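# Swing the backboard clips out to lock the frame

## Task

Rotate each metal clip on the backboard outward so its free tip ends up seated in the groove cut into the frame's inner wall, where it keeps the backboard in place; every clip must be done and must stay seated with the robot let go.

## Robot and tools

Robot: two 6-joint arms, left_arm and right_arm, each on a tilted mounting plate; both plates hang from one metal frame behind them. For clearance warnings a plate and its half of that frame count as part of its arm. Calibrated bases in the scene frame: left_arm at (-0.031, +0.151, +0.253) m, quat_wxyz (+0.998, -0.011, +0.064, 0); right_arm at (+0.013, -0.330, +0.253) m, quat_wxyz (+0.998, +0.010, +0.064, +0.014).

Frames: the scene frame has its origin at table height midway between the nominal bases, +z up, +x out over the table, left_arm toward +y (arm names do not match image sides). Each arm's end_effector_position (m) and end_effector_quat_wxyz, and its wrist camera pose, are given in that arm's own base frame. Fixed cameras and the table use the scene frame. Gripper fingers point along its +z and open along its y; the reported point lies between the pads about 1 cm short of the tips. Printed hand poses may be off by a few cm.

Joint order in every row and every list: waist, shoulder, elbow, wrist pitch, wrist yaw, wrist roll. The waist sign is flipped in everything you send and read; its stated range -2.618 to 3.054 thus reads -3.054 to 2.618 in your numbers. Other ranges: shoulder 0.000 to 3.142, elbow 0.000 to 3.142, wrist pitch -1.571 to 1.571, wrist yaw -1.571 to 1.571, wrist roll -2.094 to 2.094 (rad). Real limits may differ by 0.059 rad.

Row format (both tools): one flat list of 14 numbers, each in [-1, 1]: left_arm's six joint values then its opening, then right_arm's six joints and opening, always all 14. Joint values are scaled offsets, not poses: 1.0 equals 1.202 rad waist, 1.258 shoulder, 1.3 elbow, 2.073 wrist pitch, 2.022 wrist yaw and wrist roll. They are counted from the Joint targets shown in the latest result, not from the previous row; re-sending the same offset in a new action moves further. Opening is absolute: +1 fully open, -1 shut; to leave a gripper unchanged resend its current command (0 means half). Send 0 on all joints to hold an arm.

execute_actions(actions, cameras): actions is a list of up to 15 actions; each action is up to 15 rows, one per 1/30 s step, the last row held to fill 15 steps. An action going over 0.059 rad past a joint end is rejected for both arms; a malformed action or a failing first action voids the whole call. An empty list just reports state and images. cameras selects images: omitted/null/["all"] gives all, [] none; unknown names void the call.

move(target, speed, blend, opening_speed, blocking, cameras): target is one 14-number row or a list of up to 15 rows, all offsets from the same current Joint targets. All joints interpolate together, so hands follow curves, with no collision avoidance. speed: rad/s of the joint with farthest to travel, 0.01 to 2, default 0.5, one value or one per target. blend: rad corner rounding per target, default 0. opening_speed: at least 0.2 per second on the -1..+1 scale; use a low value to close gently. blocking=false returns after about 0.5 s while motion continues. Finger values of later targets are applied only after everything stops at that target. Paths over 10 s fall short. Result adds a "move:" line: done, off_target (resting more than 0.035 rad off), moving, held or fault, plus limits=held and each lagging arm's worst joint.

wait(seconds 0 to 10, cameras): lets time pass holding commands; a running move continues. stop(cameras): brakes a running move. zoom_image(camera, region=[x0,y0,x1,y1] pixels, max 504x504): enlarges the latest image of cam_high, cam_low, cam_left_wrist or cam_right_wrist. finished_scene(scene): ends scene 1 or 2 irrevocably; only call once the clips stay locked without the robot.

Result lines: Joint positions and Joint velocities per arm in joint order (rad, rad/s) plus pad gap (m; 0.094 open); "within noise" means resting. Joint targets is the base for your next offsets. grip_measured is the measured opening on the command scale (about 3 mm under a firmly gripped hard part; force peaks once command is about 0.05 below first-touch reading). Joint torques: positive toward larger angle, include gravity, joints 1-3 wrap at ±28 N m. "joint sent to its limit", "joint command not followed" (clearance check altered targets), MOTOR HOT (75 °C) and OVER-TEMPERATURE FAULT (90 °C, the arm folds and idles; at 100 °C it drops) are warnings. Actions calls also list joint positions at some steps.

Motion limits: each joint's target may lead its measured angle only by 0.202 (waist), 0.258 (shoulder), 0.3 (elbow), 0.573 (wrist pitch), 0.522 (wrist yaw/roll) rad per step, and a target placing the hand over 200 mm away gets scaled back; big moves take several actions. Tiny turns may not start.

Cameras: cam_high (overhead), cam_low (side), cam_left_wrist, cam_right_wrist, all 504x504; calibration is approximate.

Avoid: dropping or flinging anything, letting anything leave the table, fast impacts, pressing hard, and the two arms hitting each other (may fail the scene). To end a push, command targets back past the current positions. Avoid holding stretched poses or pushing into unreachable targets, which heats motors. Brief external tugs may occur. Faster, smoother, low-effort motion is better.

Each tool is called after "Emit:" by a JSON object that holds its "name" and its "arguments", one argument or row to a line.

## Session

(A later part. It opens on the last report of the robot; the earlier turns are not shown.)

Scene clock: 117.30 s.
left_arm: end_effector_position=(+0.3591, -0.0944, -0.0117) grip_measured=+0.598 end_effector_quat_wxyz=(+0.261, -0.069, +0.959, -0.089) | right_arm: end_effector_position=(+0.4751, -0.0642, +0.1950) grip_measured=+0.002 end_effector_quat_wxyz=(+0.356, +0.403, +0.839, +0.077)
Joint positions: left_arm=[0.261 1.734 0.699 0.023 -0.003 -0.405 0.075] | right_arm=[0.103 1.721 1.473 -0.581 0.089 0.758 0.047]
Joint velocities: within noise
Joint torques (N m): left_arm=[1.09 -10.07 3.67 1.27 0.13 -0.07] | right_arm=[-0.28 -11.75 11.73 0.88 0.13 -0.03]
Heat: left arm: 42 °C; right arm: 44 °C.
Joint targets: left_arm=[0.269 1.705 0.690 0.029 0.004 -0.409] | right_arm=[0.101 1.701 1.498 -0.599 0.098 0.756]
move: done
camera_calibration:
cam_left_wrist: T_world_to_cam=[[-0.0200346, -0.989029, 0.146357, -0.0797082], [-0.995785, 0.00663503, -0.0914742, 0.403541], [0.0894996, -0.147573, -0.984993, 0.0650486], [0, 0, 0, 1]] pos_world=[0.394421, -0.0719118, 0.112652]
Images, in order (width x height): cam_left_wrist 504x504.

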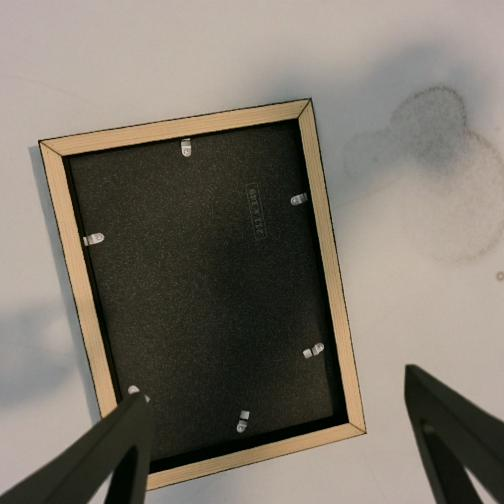

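Emit:
{"name": "move", "arguments": {
  "target": [0.1808,0.5211,0.2496,-0.0836,-0.0456,-0.1346,1.0,0,0,0,0,0,0,0],
  "speed": 0.6,
  "opening_speed": 1.0,
  "cameras": ["cam_left_wrist"]
}}

Scene clock: 135.27 s.
left_arm: end_effector_position=(+0.3121, -0.1466, -0.1618) grip_measured=+0.998 end_effector_quat_wxyz=(+0.064, -0.099, +0.993, +0.004) | right_arm: end_effector_position=(+0.4751, -0.0642, +0.1950) grip_measured=+0.002 end_effector_quat_wxyz=(+0.356, +0.403, +0.839, +0.077)
Joint positions: left_arm=[0.481 2.337 1.004 -0.134 -0.076 -0.675 0.094] | right_arm=[0.103 1.721 1.473 -0.581 0.089 0.758 0.047]
Joint velocities: within noise
Joint torques (N m): left_arm=[1.22 -8.13 2.93 0.3 -0.12 -0.11] | right_arm=[-0.29 -11.78 11.74 0.88 0.13 -0.03]
Heat: left arm: 42 °C; right arm: 44 °C.
Joint targets: left_arm=[0.487 2.360 1.015 -0.144 -0.088 -0.682] | right_arm=[0.101 1.701 1.498 -0.599 0.098 0.756]
move: done
camera_calibration:
cam_left_wrist: T_world_to_cam=[[0.0749226, -0.997152, -0.00858227, -0.166166], [-0.945966, -0.0737942, 0.315759, 0.381904], [-0.315493, -0.0155389, -0.948801, 0.0653155], [0, 0, 0, 1]] pos_world=[0.394324, -0.136495, -0.0600441]
Images, in order (width x height): cam_left_wrist 504x504.

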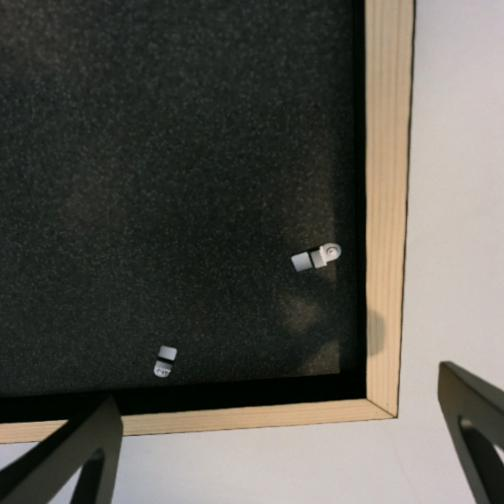

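Emit:
{"name": "move", "arguments": {
  "target": [-0.0158,0.058,0.0154,0.0328,0,0.0074,1.0,0,0,0,0,0,0,0],
  "speed": 0.3,
  "cameras": ["cam_left_wrist"]
}}

Scene clock: 148.47 s.
left_arm: end_effector_position=(+0.3138, -0.1445, -0.1803) grip_measured=+0.998 end_effector_quat_wxyz=(+0.063, -0.101, +0.993, +0.005) | right_arm: end_effector_position=(+0.4751, -0.0642, +0.1950) grip_measured=+0.002 end_effector_quat_wxyz=(+0.356, +0.403, +0.839, +0.077)
Joint positions: left_arm=[0.474 2.405 1.022 -0.086 -0.077 -0.673 0.094] | right_arm=[0.103 1.721 1.473 -0.581 0.089 0.758 0.047]
Joint velocities: within noise
Joint torques (N m): left_arm=[0.32 -7.92 2.84 0.48 -0.13 0.01] | right_arm=[-0.29 -11.75 11.73 0.88 0.13 -0.03]
Heat: left arm: 41 °C; right arm: 44 °C.
Joint targets: left_arm=[0.467 2.433 1.035 -0.076 -0.088 -0.667] | right_arm=[0.101 1.701 1.498 -0.599 0.098 0.756]
move: done
camera_calibration:
cam_left_wrist: T_world_to_cam=[[0.0799497, -0.996743, -0.0105227, -0.16624], [-0.945138, -0.0791563, 0.316935, 0.388695], [-0.316736, -0.0153934, -0.948389, 0.0487907], [0, 0, 0, 1]] pos_world=[0.396115, -0.13418, -0.078668]
Images, in order (width x height): cam_left_wrist 504x504.

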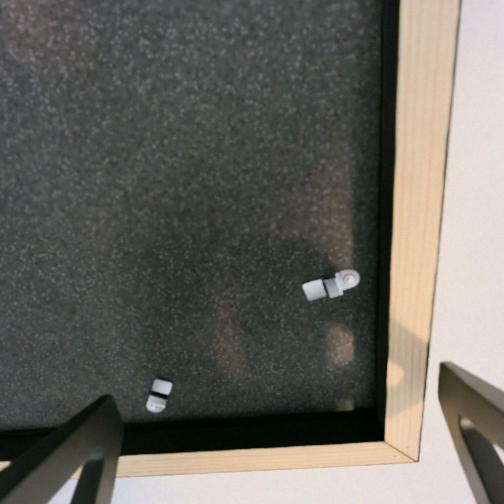

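Emit:
{"name": "move", "arguments": {
  "target": [0,0.027,0.0077,0.0106,0,0,1.0,0,0,0,0,0,0,0],
  "speed": 0.2,
  "cameras": ["cam_left_wrist"]
}}

Scene clock: 152.73 s.
left_arm: end_effector_position=(+0.3150, -0.1451, -0.1887) grip_measured=+0.998 end_effector_quat_wxyz=(+0.064, -0.101, +0.993, +0.004) | right_arm: end_effector_position=(+0.4751, -0.0642, +0.1950) grip_measured=+0.002 end_effector_quat_wxyz=(+0.356, +0.403, +0.839, +0.077)
Joint positions: left_arm=[0.474 2.437 1.034 -0.064 -0.077 -0.672 0.094] | right_arm=[0.103 1.721 1.473 -0.581 0.089 0.758 0.047]
Joint velocities: within noise
Joint torques (N m): left_arm=[0.14 -7.79 2.62 0.51 -0.11 0.02] | right_arm=[-0.29 -11.75 11.73 0.88 0.13 -0.03]
Heat: left arm: 40 °C; right arm: 44 °C.
Joint targets: left_arm=[0.467 2.467 1.045 -0.055 -0.088 -0.667] | right_arm=[0.101 1.701 1.498 -0.599 0.098 0.756]
move: done
camera_calibration:
cam_left_wrist: T_world_to_cam=[[0.0795862, -0.99678, -0.00976868, -0.166757], [-0.945595, -0.0785935, 0.315711, 0.392389], [-0.315462, -0.015889, -0.948805, 0.0406393], [0, 0, 0, 1]] pos_world=[0.397133, -0.134735, -0.0869516]
Images, in order (width x height): cam_left_wrist 504x504.

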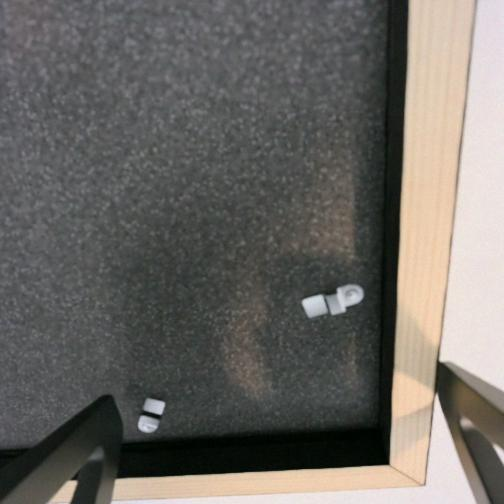

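Emit:
{"name": "zoom_image", "arguments": {
  "camera": "cam_left_wrist",
  "region": [70, 370, 190, 490]
}}

Emit:
{"name": "zoom_image", "arguments": {
  "camera": "cam_left_wrist",
  "region": [380, 340, 500, 460]
}}

Scaled by 4.200 from the camera's 504x504 image, which has a finer 720x720 frame.

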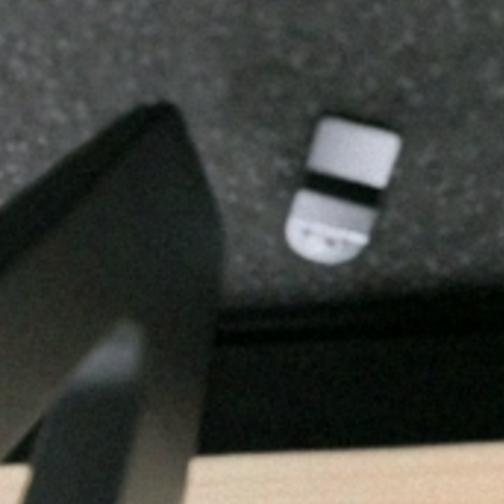

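Scaled by 4.200 from the camera's 504x504 image, which has a finer 720x720 frame.

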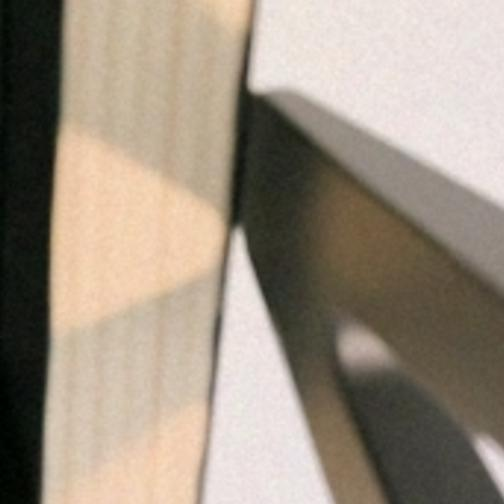

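Emit:
{"name": "move", "arguments": {
  "target": [-0.0055,0,0.0105,-0.0152,0,0.0033,1.0,0,0,0,0,0,0,0],
  "speed": 0.2,
  "cameras": ["cam_left_wrist"]
}}

Emit:
{"name": "zoom_image", "arguments": {
  "camera": "cam_left_wrist",
  "region": [70, 370, 190, 490]
}}

Scene clock: 157.00 s.
left_arm: end_effector_position=(+0.3197, -0.1451, -0.1871) grip_measured=+0.998 end_effector_quat_wxyz=(+0.066, -0.101, +0.993, +0.004) | right_arm: end_effector_position=(+0.4751, -0.0642, +0.1950) grip_measured=+0.002 end_effector_quat_wxyz=(+0.356, +0.403, +0.839, +0.077)
Joint positions: left_arm=[0.468 2.437 1.049 -0.075 -0.077 -0.666 0.094] | right_arm=[0.103 1.721 1.473 -0.581 0.089 0.758 0.047]
Joint velocities: within noise
Joint torques (N m): left_arm=[0.24 -7.98 2.51 0.31 -0.09 0.01] | right_arm=[-0.29 -11.75 11.73 0.88 0.13 -0.04]
Heat: left arm: 40 °C; right arm: 44 °C.
Joint targets: left_arm=[0.461 2.467 1.059 -0.086 -0.088 -0.660] | right_arm=[0.101 1.701 1.498 -0.599 0.098 0.756]
move: done
camera_calibration:
cam_left_wrist: T_world_to_cam=[[0.0796675, -0.996785, -0.00856083, -0.166971], [-0.946619, -0.0783435, 0.31269, 0.3962], [-0.312355, -0.0168074, -0.949817, 0.0423601], [0, 0, 0, 1]] pos_world=[0.401584, -0.134683, -0.0850828]
Images, in order (width x height): cam_left_wrist 504x504.

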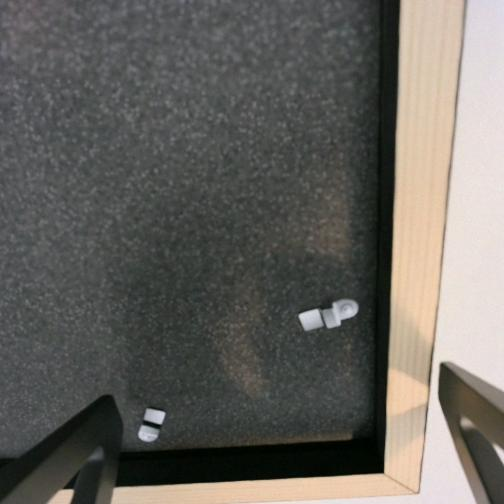

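Scaled by 4.200 from the camera's 504x504 image, which has a finer 720x720 frame.

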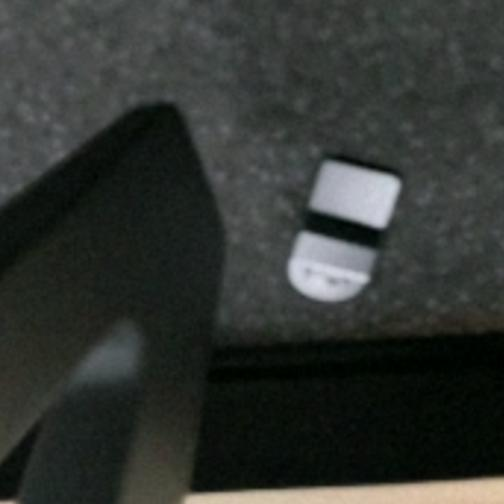

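Emit:
{"name": "move", "arguments": {
  "target": [
    [0,0.003,0,0,0,0,0.85,0,0,0,0,0,0,0]
  ],
  "opening_speed": 0.3,
  "cameras": ["cam_left_wrist"]
}}

Emit:
{"name": "zoom_image", "arguments": {
  "camera": "cam_left_wrist",
  "region": [70, 370, 190, 490]
}}

Scene clock: 158.87 s.
left_arm: end_effector_position=(+0.3196, -0.1450, -0.1871) grip_measured=+0.852 end_effector_quat_wxyz=(+0.065, -0.101, +0.993, +0.004) | right_arm: end_effector_position=(+0.4751, -0.0642, +0.1950) grip_measured=+0.002 end_effector_quat_wxyz=(+0.356, +0.403, +0.839, +0.077)
Joint positions: left_arm=[0.468 2.437 1.049 -0.076 -0.077 -0.666 0.087] | right_arm=[0.103 1.721 1.473 -0.581 0.089 0.758 0.047]
Joint velocities: within noise
Joint torques (N m): left_arm=[0.24 -7.66 2.47 0.32 -0.1 0.06] | right_arm=[-0.29 -11.75 11.71 0.88 0.13 -0.03]
Heat: left arm: 40 °C; right arm: 44 °C.
Joint targets: left_arm=[0.461 2.471 1.059 -0.086 -0.088 -0.660] | right_arm=[0.101 1.701 1.498 -0.599 0.098 0.756]
move: done
camera_calibration:
cam_left_wrist: T_world_to_cam=[[0.0792844, -0.996811, -0.00900763, -0.166838], [-0.946433, -0.0781087, 0.313311, 0.396145], [-0.313016, -0.0163156, -0.949608, 0.0426116], [0, 0, 0, 1]] pos_world=[0.40149, -0.134669, -0.085155]
Images, in order (width x height): cam_left_wrist 504x504.

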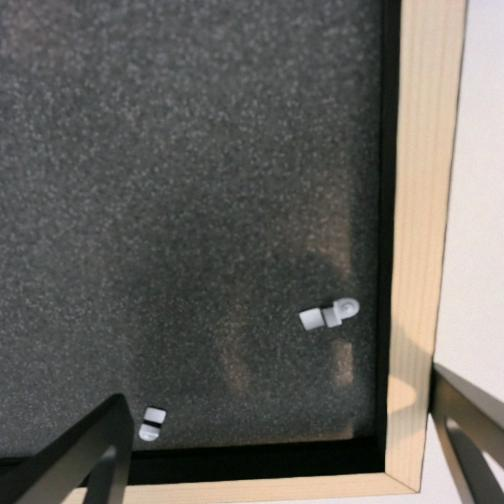

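Scaled by 4.200 from the camera's 504x504 image, which has a finer 720x720 frame.

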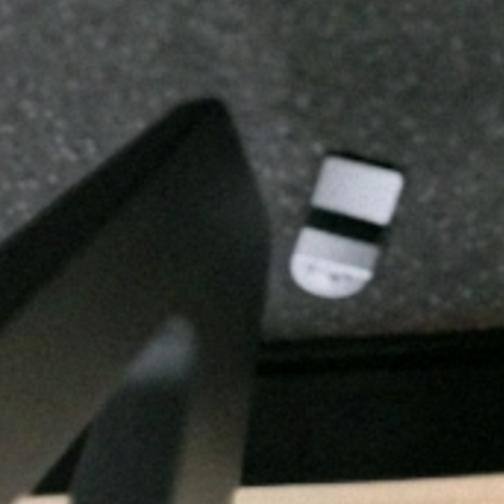

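Emit:
{"name": "move", "arguments": {
  "target": [
    [0,0.005,0,0,0,0,0.85,0,0,0,0,0,0,0],
    [0,0.005,0,0,0,0,0.74,0,0,0,0,0,0,0]
  ],
  "opening_speed": 0.3,
  "cameras": ["cam_left_wrist"]
}}

Emit:
{"name": "zoom_image", "arguments": {
  "camera": "cam_left_wrist",
  "region": [70, 370, 190, 490]
}}

Scene clock: 160.83 s.
left_arm: end_effector_position=(+0.3191, -0.1450, -0.1888) grip_measured=+0.742 end_effector_quat_wxyz=(+0.064, -0.100, +0.993, +0.004) | right_arm: end_effector_position=(+0.4751, -0.0642, +0.1950) grip_measured=+0.002 end_effector_quat_wxyz=(+0.356, +0.403, +0.839, +0.077)
Joint positions: left_arm=[0.468 2.444 1.052 -0.076 -0.076 -0.664 0.082] | right_arm=[0.103 1.721 1.473 -0.581 0.089 0.758 0.047]
Joint velocities: within noise
Joint torques (N m): left_arm=[0.31 -7.66 2.13 0.3 -0.13 0.04] | right_arm=[-0.29 -11.75 11.71 0.88 0.13 -0.04]
Heat: left arm: 40 °C; right arm: 44 °C.
Joint targets: left_arm=[0.461 2.477 1.058 -0.086 -0.088 -0.660] | right_arm=[0.101 1.701 1.498 -0.599 0.098 0.756]
move: done
camera_calibration:
cam_left_wrist: T_world_to_cam=[[0.077667, -0.996928, -0.0101411, -0.166467], [-0.945581, -0.076883, 0.316173, 0.396699], [-0.315981, -0.0149669, -0.948647, 0.0422487], [0, 0, 0, 1]] pos_world=[0.40139, -0.134824, -0.0870346]
Images, in order (width x height): cam_left_wrist 504x504.

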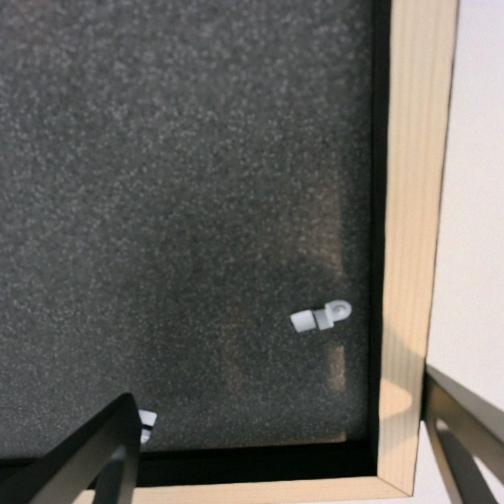

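Scaled by 4.200 from the camera's 504x504 image, which has a finer 720x720 frame.

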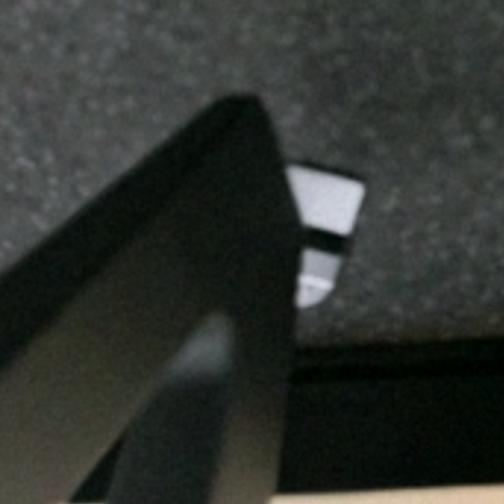

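Emit:
{"name": "move", "arguments": {
  "target": [
    [0,0,0,0,0,0,0.66,0,0,0,0,0,0,0]
  ],
  "opening_speed": 0.25,
  "cameras": ["cam_left_wrist"]
}}

Emit:
{"name": "zoom_image", "arguments": {
  "camera": "cam_left_wrist",
  "region": [70, 370, 190, 490]
}}

Scene clock: 162.10 s.
left_arm: end_effector_position=(+0.3191, -0.1450, -0.1888) grip_measured=+0.662 end_effector_quat_wxyz=(+0.064, -0.100, +0.993, +0.004) | right_arm: end_effector_position=(+0.4751, -0.0642, +0.1950) grip_measured=+0.002 end_effector_quat_wxyz=(+0.356, +0.403, +0.839, +0.077)
Joint positions: left_arm=[0.468 2.444 1.052 -0.076 -0.076 -0.664 0.078] | right_arm=[0.103 1.721 1.473 -0.581 0.089 0.758 0.047]
Joint velocities: within noise
Joint torques (N m): left_arm=[0.27 -7.72 2.07 0.29 -0.11 0.04] | right_arm=[-0.29 -11.75 11.73 0.88 0.13 -0.04]
Heat: left arm: 40 °C; right arm: 44 °C.
Joint targets: left_arm=[0.461 2.477 1.058 -0.086 -0.088 -0.660] | right_arm=[0.101 1.701 1.498 -0.599 0.098 0.756]
move: done
camera_calibration:
cam_left_wrist: T_world_to_cam=[[0.077667, -0.996928, -0.0101411, -0.166467], [-0.945581, -0.076883, 0.316173, 0.396699], [-0.315981, -0.0149669, -0.948647, 0.0422487], [0, 0, 0, 1]] pos_world=[0.40139, -0.134824, -0.0870346]
Images, in order (width x height): cam_left_wrist 504x504.

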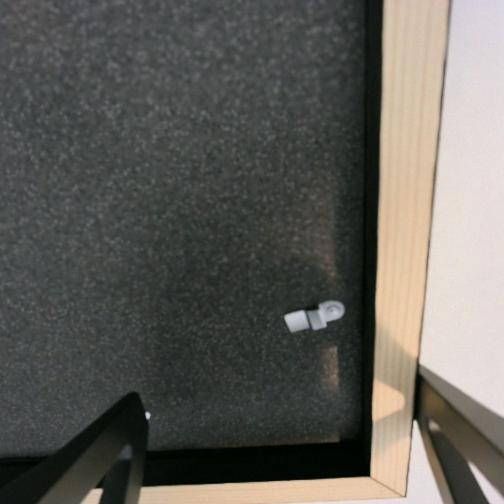

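Scaled by 4.200 from the camera's 504x504 image, which has a finer 720x720 frame.

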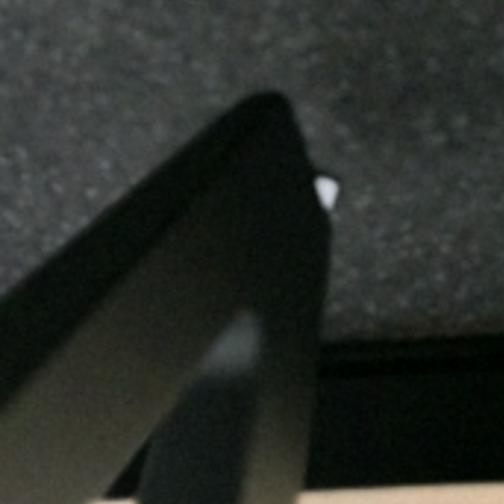

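Emit:
{"name": "wait", "arguments": {
  "seconds": 0.1
}}

Scene clock: 164.43 s.
left_arm: end_effector_position=(+0.3191, -0.1450, -0.1888) grip_measured=+0.662 end_effector_quat_wxyz=(+0.064, -0.100, +0.993, +0.004) | right_arm: end_effector_position=(+0.4751, -0.0642, +0.1950) grip_measured=+0.002 end_effector_quat_wxyz=(+0.356, +0.403, +0.839, +0.077)
Joint positions: left_arm=[0.468 2.444 1.052 -0.076 -0.076 -0.664 0.078] | right_arm=[0.103 1.721 1.473 -0.581 0.089 0.758 0.047]
Joint velocities: within noise
Joint torques (N m): left_arm=[0.25 -7.66 2.1 0.31 -0.15 0] | right_arm=[-0.28 -11.77 11.73 0.88 0.13 -0.03]
Heat: left arm: 40 °C; right arm: 44 °C.
Joint targets: left_arm=[0.461 2.477 1.058 -0.086 -0.088 -0.660] | right_arm=[0.101 1.701 1.498 -0.599 0.098 0.756]
Tool commands: left_gripper/opening=+0.66 right_gripper/opening=+0.0
wait: 0.10 s; at rest from the start
camera_calibration:
cam_left_wrist: T_world_to_cam=[[0.077667, -0.996928, -0.0101411, -0.166467], [-0.945581, -0.076883, 0.316173, 0.396699], [-0.315981, -0.0149669, -0.948647, 0.0422487], [0, 0, 0, 1]] pos_world=[0.40139, -0.134824, -0.0870346]
cam_right_wrist: T_world_to_cam=[[-0.674945, -0.552931, -0.488587, 0.387501], [-0.5863, 0.803916, -0.0998591, 0.395467], [0.447998, 0.219059, -0.866782, 0.0904309], [0, 0, 0, 1]] pos_world=[0.452891, -0.123471, 0.307203]

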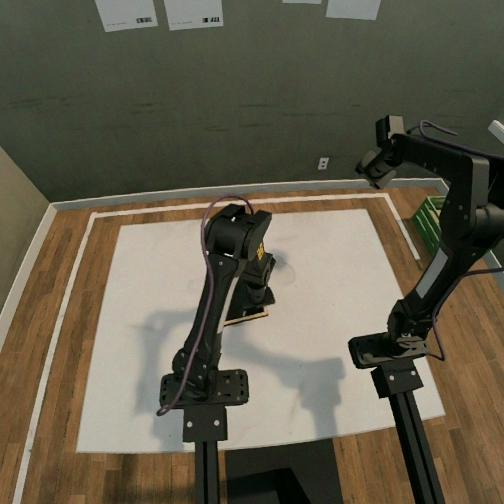

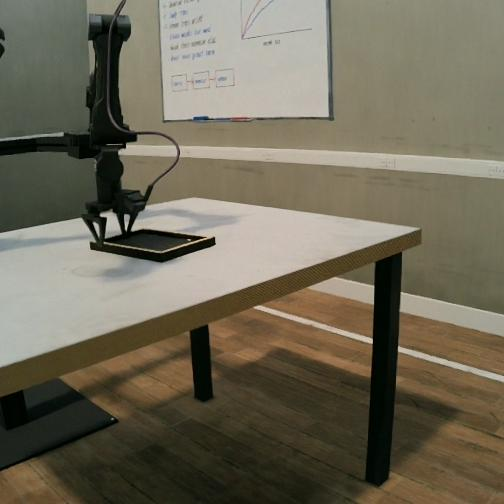

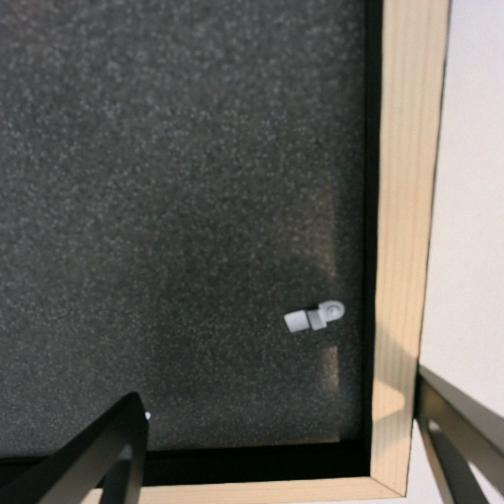

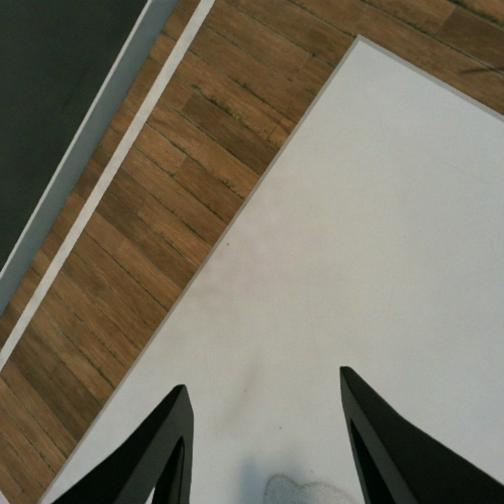

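Emit:
{"name": "move", "arguments": {
  "target": [
    [0,0,0,0,0,0,0.9,0,0,0,0,0,0,0]
  ],
  "opening_speed": 0.5,
  "cameras": ["cam_left_wrist"]
}}

Emit:
{"name": "zoom_image", "arguments": {
  "camera": "cam_left_wrist",
  "region": [70, 370, 190, 490]
}}

Scene clock: 165.90 s.
left_arm: end_effector_position=(+0.3191, -0.1449, -0.1888) grip_measured=+0.898 end_effector_quat_wxyz=(+0.064, -0.100, +0.993, +0.005) | right_arm: end_effector_position=(+0.4751, -0.0642, +0.1950) grip_measured=+0.002 end_effector_quat_wxyz=(+0.356, +0.403, +0.839, +0.077)
Joint positions: left_arm=[0.468 2.444 1.052 -0.076 -0.076 -0.664 0.089] | right_arm=[0.103 1.721 1.473 -0.581 0.089 0.758 0.047]
Joint velocities: within noise
Joint torques (N m): left_arm=[0.38 -7.54 2.04 0.31 -0.1 0] | right_arm=[-0.28 -11.77 11.73 0.88 0.13 -0.03]
Heat: left arm: 40 °C; right arm: 44 °C.
Joint targets: left_arm=[0.461 2.477 1.058 -0.086 -0.088 -0.660] | right_arm=[0.101 1.701 1.498 -0.599 0.098 0.756]
move: done
camera_calibration:
cam_left_wrist: T_world_to_cam=[[0.0777043, -0.996919, -0.0106634, -0.16647], [-0.945525, -0.0770815, 0.316294, 0.396634], [-0.316141, -0.0144948, -0.948601, 0.0423571], [0, 0, 0, 1]] pos_world=[0.401353, -0.13477, -0.0870479]
Images, in order (width x height): cam_left_wrist 504x504.

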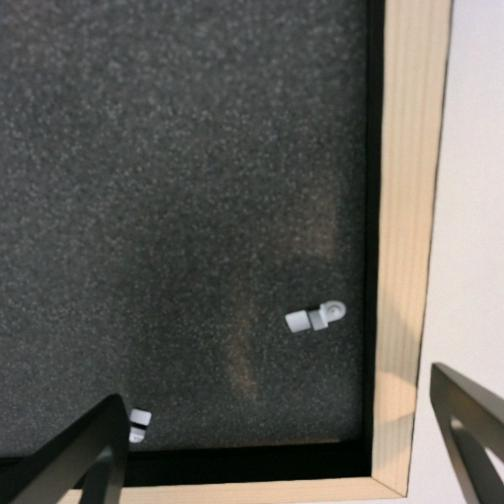

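Scaled by 4.200 from the camera's 504x504 image, which has a finer 720x720 frame.

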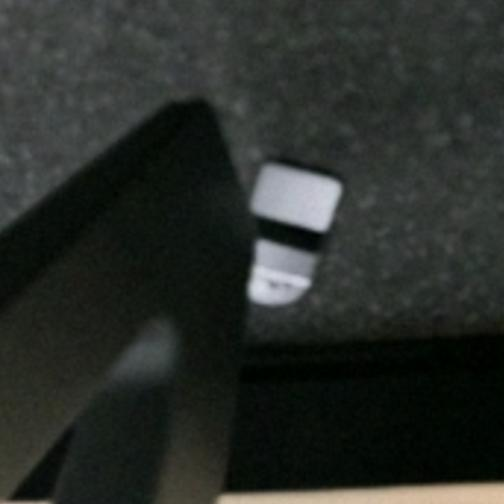

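Emit:
{"name": "move", "arguments": {
  "target": [
    [0,0,0,0,0,0,1.0,0,0,0,0,0,0,0],
    [0,0.008,0.007,0.013,0,0,1.0,0,0,0,0,0,0,0]
  ],
  "speed": 0.1,
  "opening_speed": 0.5,
  "cameras": ["cam_left_wrist"]
}}

Emit:
{"name": "zoom_image", "arguments": {
  "camera": "cam_left_wrist",
  "region": [70, 370, 190, 490]
}}

Scene clock: 168.57 s.
left_arm: end_effector_position=(+0.3199, -0.1452, -0.1921) grip_measured=+0.998 end_effector_quat_wxyz=(+0.064, -0.100, +0.993, +0.005) | right_arm: end_effector_position=(+0.4751, -0.0642, +0.1950) grip_measured=+0.002 end_effector_quat_wxyz=(+0.356, +0.403, +0.839, +0.077)
Joint positions: left_arm=[0.468 2.457 1.058 -0.068 -0.077 -0.664 0.094] | right_arm=[0.103 1.721 1.473 -0.581 0.089 0.758 0.047]
Joint velocities: within noise
Joint torques (N m): left_arm=[0.38 -7.88 2.33 0.52 -0.13 0.01] | right_arm=[-0.29 -11.75 11.73 0.88 0.13 -0.04]
Heat: left arm: 40 °C; right arm: 44 °C.
Joint targets: left_arm=[0.461 2.487 1.068 -0.059 -0.088 -0.660] | right_arm=[0.101 1.701 1.498 -0.599 0.098 0.756]
move: done
camera_calibration:
cam_left_wrist: T_world_to_cam=[[0.077756, -0.996918, -0.0103939, -0.166869], [-0.945898, -0.0770627, 0.31518, 0.398333], [-0.315009, -0.0146756, -0.948975, 0.0390173], [0, 0, 0, 1]] pos_world=[0.402048, -0.135085, -0.0902543]
Images, in order (width x height): cam_left_wrist 504x504.

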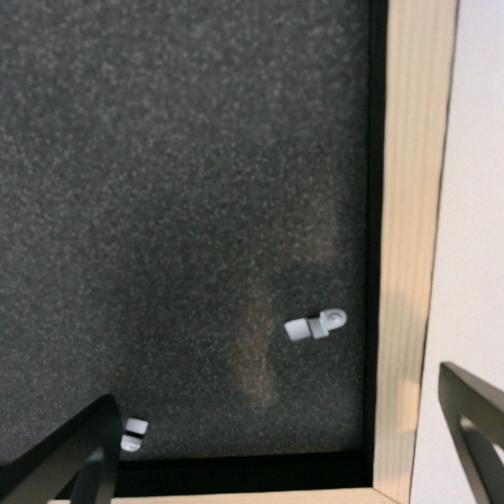

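Scaled by 4.200 from the camera's 504x504 image, which has a finer 720x720 frame.

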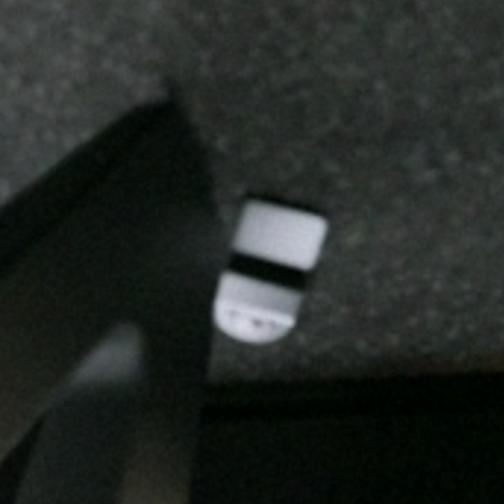

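Emit:
{"name": "move", "arguments": {
  "target": [
    [0,0.001,-0.0246,0.0053,0,0,1.0,0,0,0,0,0,0,0]
  ],
  "speed": 0.1,
  "opening_speed": 0.5,
  "cameras": ["cam_left_wrist"]
}}

Emit:
{"name": "zoom_image", "arguments": {
  "camera": "cam_left_wrist",
  "region": [70, 370, 190, 490]
}}

Scene clock: 171.80 s.
left_arm: end_effector_position=(+0.3157, -0.1431, -0.1937) grip_measured=+0.998 end_effector_quat_wxyz=(+0.062, -0.100, +0.993, +0.006) | right_arm: end_effector_position=(+0.4751, -0.0642, +0.1950) grip_measured=+0.002 end_effector_quat_wxyz=(+0.356, +0.403, +0.839, +0.077)
Joint positions: left_arm=[0.468 2.457 1.042 -0.057 -0.077 -0.664 0.094] | right_arm=[0.103 1.721 1.473 -0.581 0.089 0.758 0.047]
Joint velocities: within noise
Joint torques (N m): left_arm=[0.24 -7.64 0.85 0.45 -0.12 0.02] | right_arm=[-0.28 -11.75 11.74 0.88 0.13 -0.03]
Heat: left arm: 40 °C; right arm: 44 °C.
Joint targets: left_arm=[0.461 2.488 1.036 -0.048 -0.088 -0.660] | right_arm=[0.101 1.701 1.498 -0.599 0.098 0.756]
move: done
camera_calibration:
cam_left_wrist: T_world_to_cam=[[0.0777087, -0.996894, -0.0127694, -0.164859], [-0.944603, -0.0777171, 0.318882, 0.395222], [-0.318884, -0.0127179, -0.947708, 0.0378785], [0, 0, 0, 1]] pos_world=[0.398218, -0.13315, -0.0922366]
Images, in order (width x height): cam_left_wrist 504x504.

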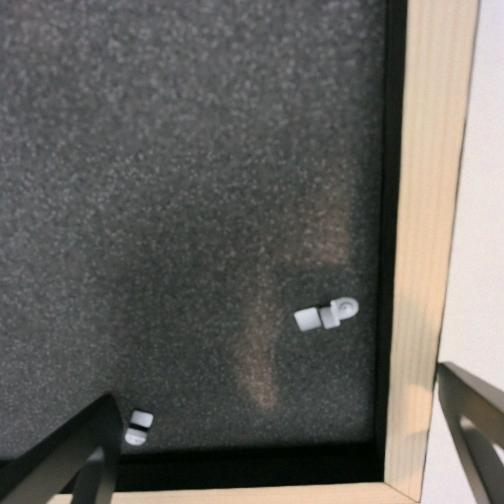

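Scaled by 4.200 from the camera's 504x504 image, which has a finer 720x720 frame.

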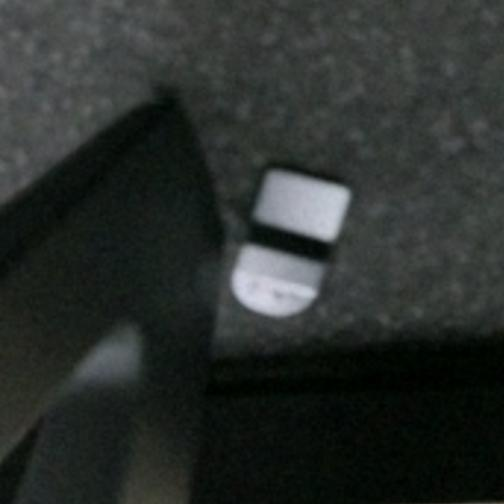

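Emit:
{"name": "move", "arguments": {
  "target": [
    [0,0,0,0,0,0,0.86,0,0,0,0,0,0,0],
    [0,0,0,0,0,0,0.78,0,0,0,0,0,0,0]
  ],
  "speed": 0.1,
  "opening_speed": 0.3,
  "cameras": ["cam_left_wrist"]
}}

Emit:
{"name": "zoom_image", "arguments": {
  "camera": "cam_left_wrist",
  "region": [70, 370, 190, 490]
}}

Scene clock: 174.53 s.
left_arm: end_effector_position=(+0.3160, -0.1430, -0.1937) grip_measured=+0.782 end_effector_quat_wxyz=(+0.063, -0.100, +0.993, +0.006) | right_arm: end_effector_position=(+0.4751, -0.0642, +0.1950) grip_measured=+0.002 end_effector_quat_wxyz=(+0.356, +0.403, +0.839, +0.077)
Joint positions: left_arm=[0.468 2.457 1.042 -0.056 -0.078 -0.664 0.084] | right_arm=[0.103 1.721 1.473 -0.581 0.089 0.758 0.047]
Joint velocities: within noise
Joint torques (N m): left_arm=[0.27 -7.62 0.94 0.48 -0.08 0.03] | right_arm=[-0.29 -11.77 11.71 0.88 0.13 -0.03]
Heat: left arm: 40 °C; right arm: 44 °C.
Joint targets: left_arm=[0.461 2.488 1.036 -0.048 -0.088 -0.660] | right_arm=[0.101 1.701 1.498 -0.599 0.098 0.756]
move: done
camera_calibration:
cam_left_wrist: T_world_to_cam=[[0.0778422, -0.996879, -0.0131488, -0.164944], [-0.945082, -0.077984, 0.317393, 0.395361], [-0.317427, -0.0122799, -0.948203, 0.0375364], [0, 0, 0, 1]] pos_world=[0.398403, -0.133136, -0.0920613]
Images, in order (width x height): cam_left_wrist 504x504.

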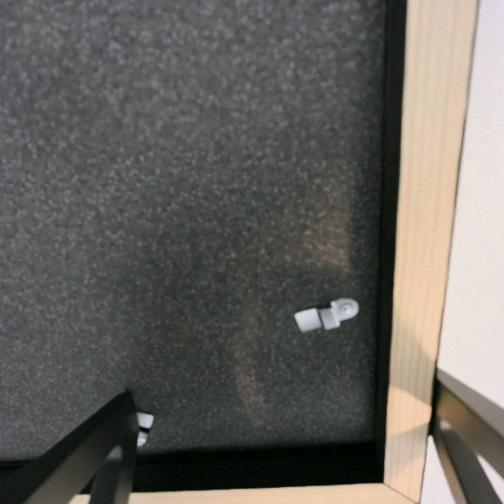

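Scaled by 4.200 from the camera's 504x504 image, which has a finer 720x720 frame.

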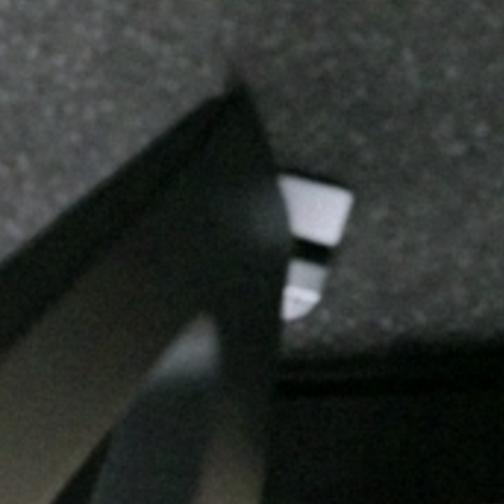

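Emit:
{"name": "move", "arguments": {
  "target": [
    [0,0,0,0,0,0,1.0,0,0,0,0,0,0,0],
    [0,0.0066,0.0155,0.003,0,0,1.0,0,0,0,0,0,0,0]
  ],
  "speed": 0.1,
  "opening_speed": 0.5,
  "cameras": ["cam_left_wrist"]
}}

Emit:
{"name": "zoom_image", "arguments": {
  "camera": "cam_left_wrist",
  "region": [70, 370, 190, 490]
}}

Scene clock: 180.43 s.
left_arm: end_effector_position=(+0.3158, -0.1427, -0.1950) grip_measured=+0.998 end_effector_quat_wxyz=(+0.063, -0.100, +0.993, +0.007) | right_arm: end_effector_position=(+0.4751, -0.0642, +0.1950) grip_measured=+0.002 end_effector_quat_wxyz=(+0.356, +0.403, +0.839, +0.077)
Joint positions: left_arm=[0.468 2.461 1.043 -0.054 -0.079 -0.664 0.094] | right_arm=[0.103 1.721 1.473 -0.581 0.089 0.758 0.047]
Joint velocities: within noise
Joint torques (N m): left_arm=[0.39 -7.23 2.48 0.51 -0.1 0.08] | right_arm=[-0.29 -11.77 11.73 0.88 0.13 -0.03]
Heat: left arm: 40 °C; right arm: 44 °C.
Joint targets: left_arm=[0.461 2.497 1.056 -0.042 -0.088 -0.660] | right_arm=[0.101 1.701 1.498 -0.599 0.098 0.756]
move: done
camera_calibration:
cam_left_wrist: T_world_to_cam=[[0.0775714, -0.996877, -0.0147638, -0.16485], [-0.944939, -0.0782358, 0.317758, 0.395599], [-0.317921, -0.0106981, -0.948057, 0.0366722], [0, 0, 0, 1]] pos_world=[0.398264, -0.132993, -0.0933715]
Images, in order (width x height): cam_left_wrist 504x504.

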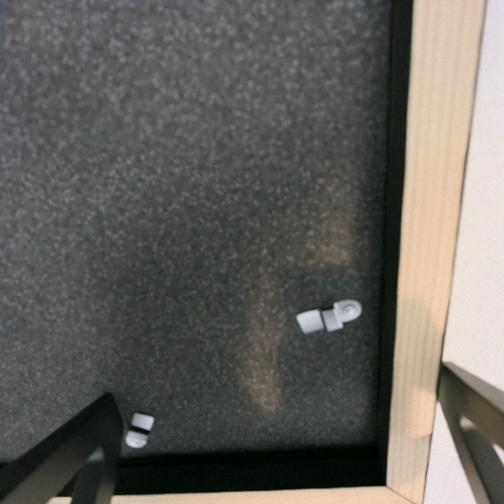

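Scaled by 4.200 from the camera's 504x504 image, which has a finer 720x720 frame.

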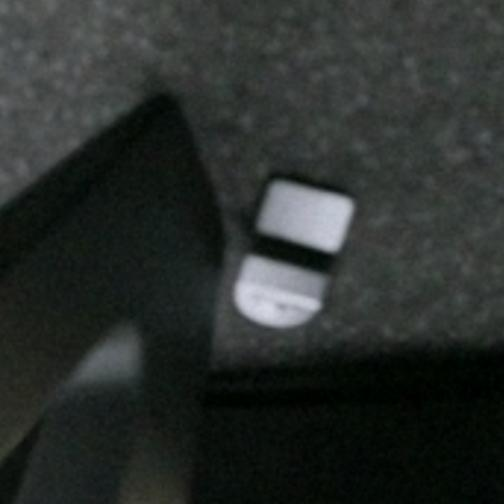

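Emit:
{"name": "move", "arguments": {
  "target": [
    [0,0,0,0,0,0,0.86,0,0,0,0,0,0,0],
    [0,0,0,0,0,0,0.78,0,0,0,0,0,0,0]
  ],
  "speed": 0.1,
  "opening_speed": 0.3,
  "cameras": ["cam_left_wrist"]
}}

Emit:
{"name": "zoom_image", "arguments": {
  "camera": "cam_left_wrist",
  "region": [70, 370, 190, 490]
}}

Scene clock: 183.13 s.
left_arm: end_effector_position=(+0.3169, -0.1426, -0.1947) grip_measured=+0.783 end_effector_quat_wxyz=(+0.065, -0.100, +0.993, +0.007) | right_arm: end_effector_position=(+0.4751, -0.0642, +0.1950) grip_measured=+0.002 end_effector_quat_wxyz=(+0.356, +0.403, +0.839, +0.077)
Joint positions: left_arm=[0.468 2.461 1.045 -0.053 -0.082 -0.664 0.084] | right_arm=[0.103 1.721 1.473 -0.581 0.089 0.758 0.047]
Joint velocities: within noise
Joint torques (N m): left_arm=[0.49 -7.38 2.26 0.54 -0.02 0.04] | right_arm=[-0.29 -11.75 11.73 0.88 0.13 -0.03]
Heat: left arm: 39 °C; right arm: 44 °C.
Joint targets: left_arm=[0.461 2.497 1.056 -0.042 -0.088 -0.660] | right_arm=[0.101 1.701 1.498 -0.599 0.098 0.756]
move: off_target (left_arm); target 2's new numbers were sent with left_arm's shoulder 0.036 rad from that target; left_arm: the shoulder is farthest, 0.036 rad from its target
camera_calibration:
cam_left_wrist: T_world_to_cam=[[0.077929, -0.996828, -0.0161712, -0.165284], [-0.945993, -0.0790553, 0.3144, 0.396153], [-0.314681, -0.00920301, -0.949153, 0.0362784], [0, 0, 0, 1]] pos_world=[0.399055, -0.133107, -0.0927899]
Images, in order (width x height): cam_left_wrist 504x504.

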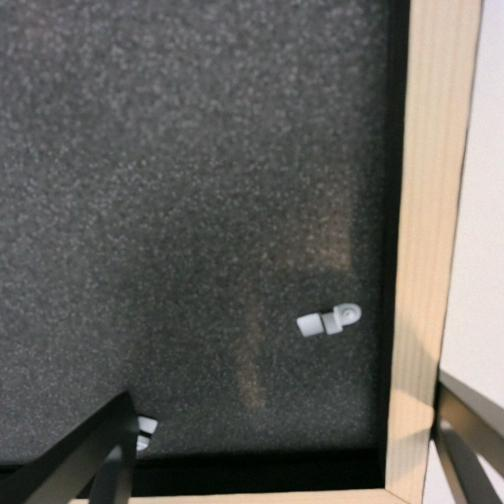

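Scaled by 4.200 from the camera's 504x504 image, which has a finer 720x720 frame.

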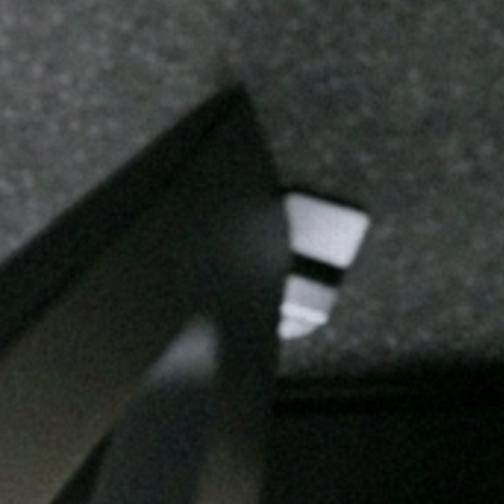

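Emit:
{"name": "move", "arguments": {
  "target": [
    [0,0,0,0,0,0,0.68,0,0,0,0,0,0,0]
  ],
  "opening_speed": 0.3,
  "cameras": ["cam_left_wrist"]
}}

Emit:
{"name": "zoom_image", "arguments": {
  "camera": "cam_left_wrist",
  "region": [70, 370, 190, 490]
}}

Scene clock: 184.80 s.
left_arm: end_effector_position=(+0.3169, -0.1426, -0.1947) grip_measured=+0.683 end_effector_quat_wxyz=(+0.065, -0.100, +0.993, +0.007) | right_arm: end_effector_position=(+0.4751, -0.0642, +0.1950) grip_measured=+0.002 end_effector_quat_wxyz=(+0.356, +0.403, +0.839, +0.077)
Joint positions: left_arm=[0.468 2.461 1.045 -0.053 -0.082 -0.664 0.079] | right_arm=[0.103 1.721 1.473 -0.581 0.089 0.758 0.047]
Joint velocities: within noise
Joint torques (N m): left_arm=[0.29 -7.35 2.39 0.49 -0.05 0] | right_arm=[-0.28 -11.75 11.73 0.88 0.13 -0.03]
Heat: left arm: 39 °C; right arm: 44 °C.
Joint targets: left_arm=[0.461 2.497 1.056 -0.042 -0.088 -0.660] | right_arm=[0.101 1.701 1.498 -0.599 0.098 0.756]
move: off_target (left_arm); left_arm: the shoulder is farthest, 0.036 rad from its target
camera_calibration:
cam_left_wrist: T_world_to_cam=[[0.077929, -0.996828, -0.0161712, -0.165284], [-0.945993, -0.0790553, 0.3144, 0.396153], [-0.314681, -0.00920301, -0.949153, 0.0362784], [0, 0, 0, 1]] pos_world=[0.399055, -0.133107, -0.0927899]
Images, in order (width x height): cam_left_wrist 504x504.

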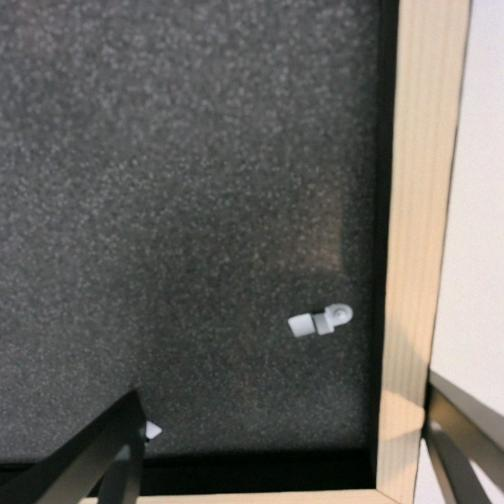

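Scaled by 4.200 from the camera's 504x504 image, which has a finer 720x720 frame.

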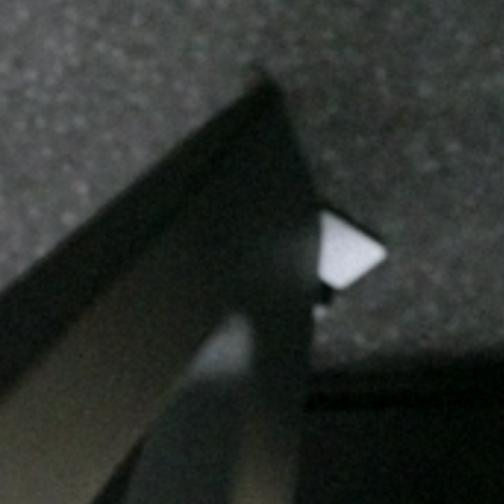

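Emit:
{"name": "move", "arguments": {
  "target": [
    [0,0,0,0,0,0,0.6,0,0,0,0,0,0,0]
  ],
  "opening_speed": 0.3,
  "cameras": ["cam_left_wrist"]
}}

Emit:
{"name": "zoom_image", "arguments": {
  "camera": "cam_left_wrist",
  "region": [70, 370, 190, 490]
}}

Scene clock: 185.83 s.
left_arm: end_effector_position=(+0.3175, -0.1432, -0.1945) grip_measured=+0.602 end_effector_quat_wxyz=(+0.065, -0.099, +0.993, +0.007) | right_arm: end_effector_position=(+0.4751, -0.0642, +0.1950) grip_measured=+0.002 end_effector_quat_wxyz=(+0.356, +0.403, +0.839, +0.077)
Joint positions: left_arm=[0.468 2.461 1.047 -0.053 -0.081 -0.662 0.075] | right_arm=[0.103 1.721 1.473 -0.581 0.089 0.758 0.047]
Joint velocities: within noise
Joint torques (N m): left_arm=[0.39 -7.31 2.28 0.51 -0.08 -0.01] | right_arm=[-0.29 -11.75 11.73 0.88 0.13 -0.03]
Heat: left arm: 39 °C; right arm: 44 °C.
Joint targets: left_arm=[0.461 2.497 1.056 -0.042 -0.088 -0.660] | right_arm=[0.101 1.701 1.498 -0.599 0.098 0.756]
move: off_target (left_arm); left_arm: the shoulder is farthest, 0.036 rad from its target
camera_calibration:
cam_left_wrist: T_world_to_cam=[[0.0755623, -0.997033, -0.0147028, -0.164827], [-0.946426, -0.0763539, 0.313765, 0.396992], [-0.313957, -0.0097937, -0.949387, 0.0362522], [0, 0, 0, 1]] pos_world=[0.39956, -0.133671, -0.0925685]
Images, in order (width x height): cam_left_wrist 504x504.

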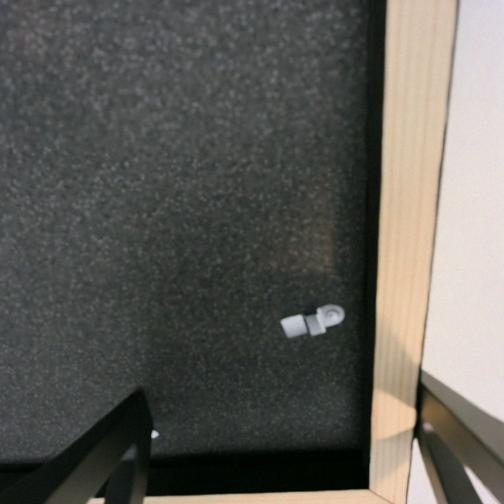

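Scaled by 4.200 from the camera's 504x504 image, which has a finer 720x720 frame.

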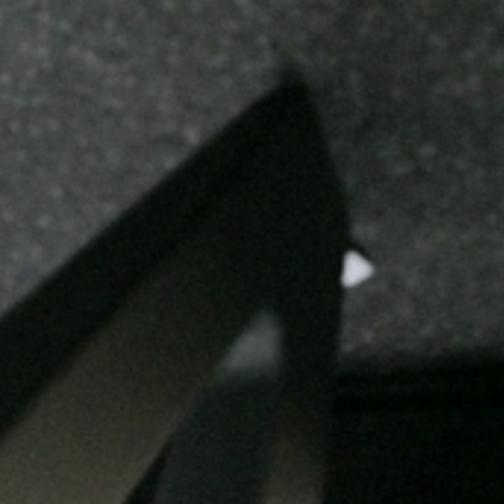

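Emit:
{"name": "move", "arguments": {
  "target": [
    [0,0,0,0,0,0,0.8,0,0,0,0,0,0,0],
    [0,-0.136,-0.044,-0.045,0,0,0.8,0,0,0,0,0,0,0]
  ],
  "opening_speed": 1.0,
  "cameras": ["cam_left_wrist"]
}}

Emit:
{"name": "zoom_image", "arguments": {
  "camera": "cam_left_wrist",
  "region": [100, 330, 260, 430]
}}

Scene clock: 189.03 s.
left_arm: end_effector_position=(+0.3157, -0.1423, -0.1640) grip_measured=+0.798 end_effector_quat_wxyz=(+0.067, -0.099, +0.993, +0.005) | right_arm: end_effector_position=(+0.4751, -0.0642, +0.1950) grip_measured=+0.002 end_effector_quat_wxyz=(+0.356, +0.403, +0.839, +0.077)
Joint positions: left_arm=[0.468 2.346 1.007 -0.124 -0.081 -0.662 0.084] | right_arm=[0.103 1.721 1.473 -0.581 0.089 0.758 0.047]
Joint velocities: within noise
Joint torques (N m): left_arm=[0.28 -11.78 1.31 0.31 -0.07 0.01] | right_arm=[-0.31 -11.75 11.71 0.88 0.13 -0.03]
Heat: left arm: 40 °C; right arm: 45 °C.
Joint targets: left_arm=[0.461 2.326 0.999 -0.135 -0.088 -0.660] | right_arm=[0.101 1.701 1.498 -0.599 0.098 0.756]
move: done
camera_calibration:
cam_left_wrist: T_world_to_cam=[[0.0756175, -0.997061, -0.0123357, -0.162992], [-0.9477, -0.07571, 0.310053, 0.385693], [-0.310075, -0.0117548, -0.950639, 0.063003], [0, 0, 0, 1]] pos_world=[0.397382, -0.132571, -0.0617027]
Images, in order (width x height): cam_left_wrist 504x504.

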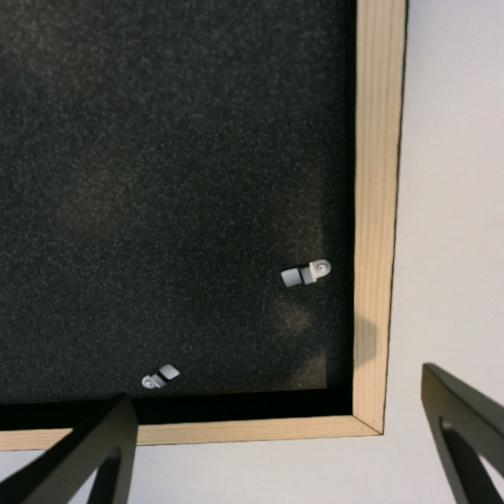

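Scaled by 3.150 from the camera's 504x504 image, which has a finer 720x720 frame.

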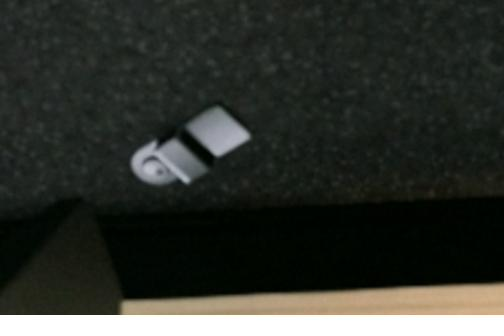

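Emit:
{"name": "move", "arguments": {
  "target": [
    [-0.026,-0.06,-0.099,0.046,0.006,0.475,0.1,0,0,0,0,0,0,0],
    [-0.0416,-0.0048,-0.1731,0.0902,0.0129,0.8022,0.1,0,0,0,0,0,0,0]
  ],
  "speed": 0.8,
  "opening_speed": 1.0,
  "blend": 0.1,
  "cameras": ["cam_left_wrist"]
}}

Scene clock: 197.13 s.
left_arm: end_effector_position=(+0.2739, -0.1060, -0.1712) grip_measured=+0.102 end_effector_quat_wxyz=(+0.039, +0.631, +0.773, +0.050) | right_arm: end_effector_position=(+0.4751, -0.0642, +0.1950) grip_measured=+0.002 end_effector_quat_wxyz=(+0.356, +0.403, +0.839, +0.077)
Joint positions: left_arm=[0.418 2.293 0.779 0.045 -0.075 0.955 0.052] | right_arm=[0.103 1.721 1.473 -0.581 0.089 0.758 0.047]
Joint velocities: within noise
Joint torques (N m): left_arm=[-0.05 -6.53 0.43 0.51 0.14 0.04] | right_arm=[-0.29 -11.75 11.73 0.88 0.13 -0.03]
Heat: left arm: 40 °C; right arm: 45 °C.
Joint targets: left_arm=[0.411 2.320 0.774 0.052 -0.062 0.962] | right_arm=[0.101 1.701 1.498 -0.599 0.098 0.756]
move: done
camera_calibration:
cam_left_wrist: T_world_to_cam=[[-0.989461, -0.0763693, -0.123026, 0.246607], [-0.12395, 0.885933, 0.446944, 0.250765], [0.0748597, 0.457482, -0.886062, -0.00108513], [0, 0, 0, 1]] pos_world=[0.275172, -0.202832, -0.0827004]
Images, in order (width x height): cam_left_wrist 504x504.

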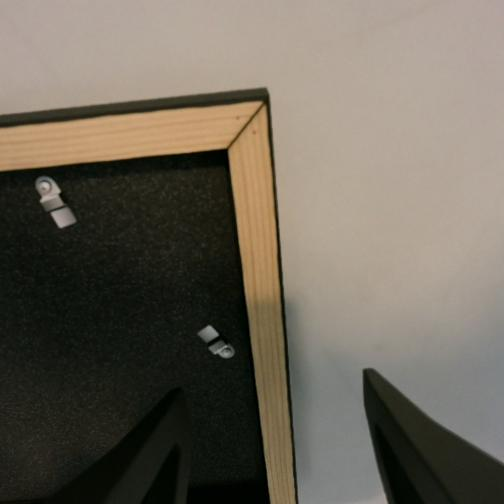

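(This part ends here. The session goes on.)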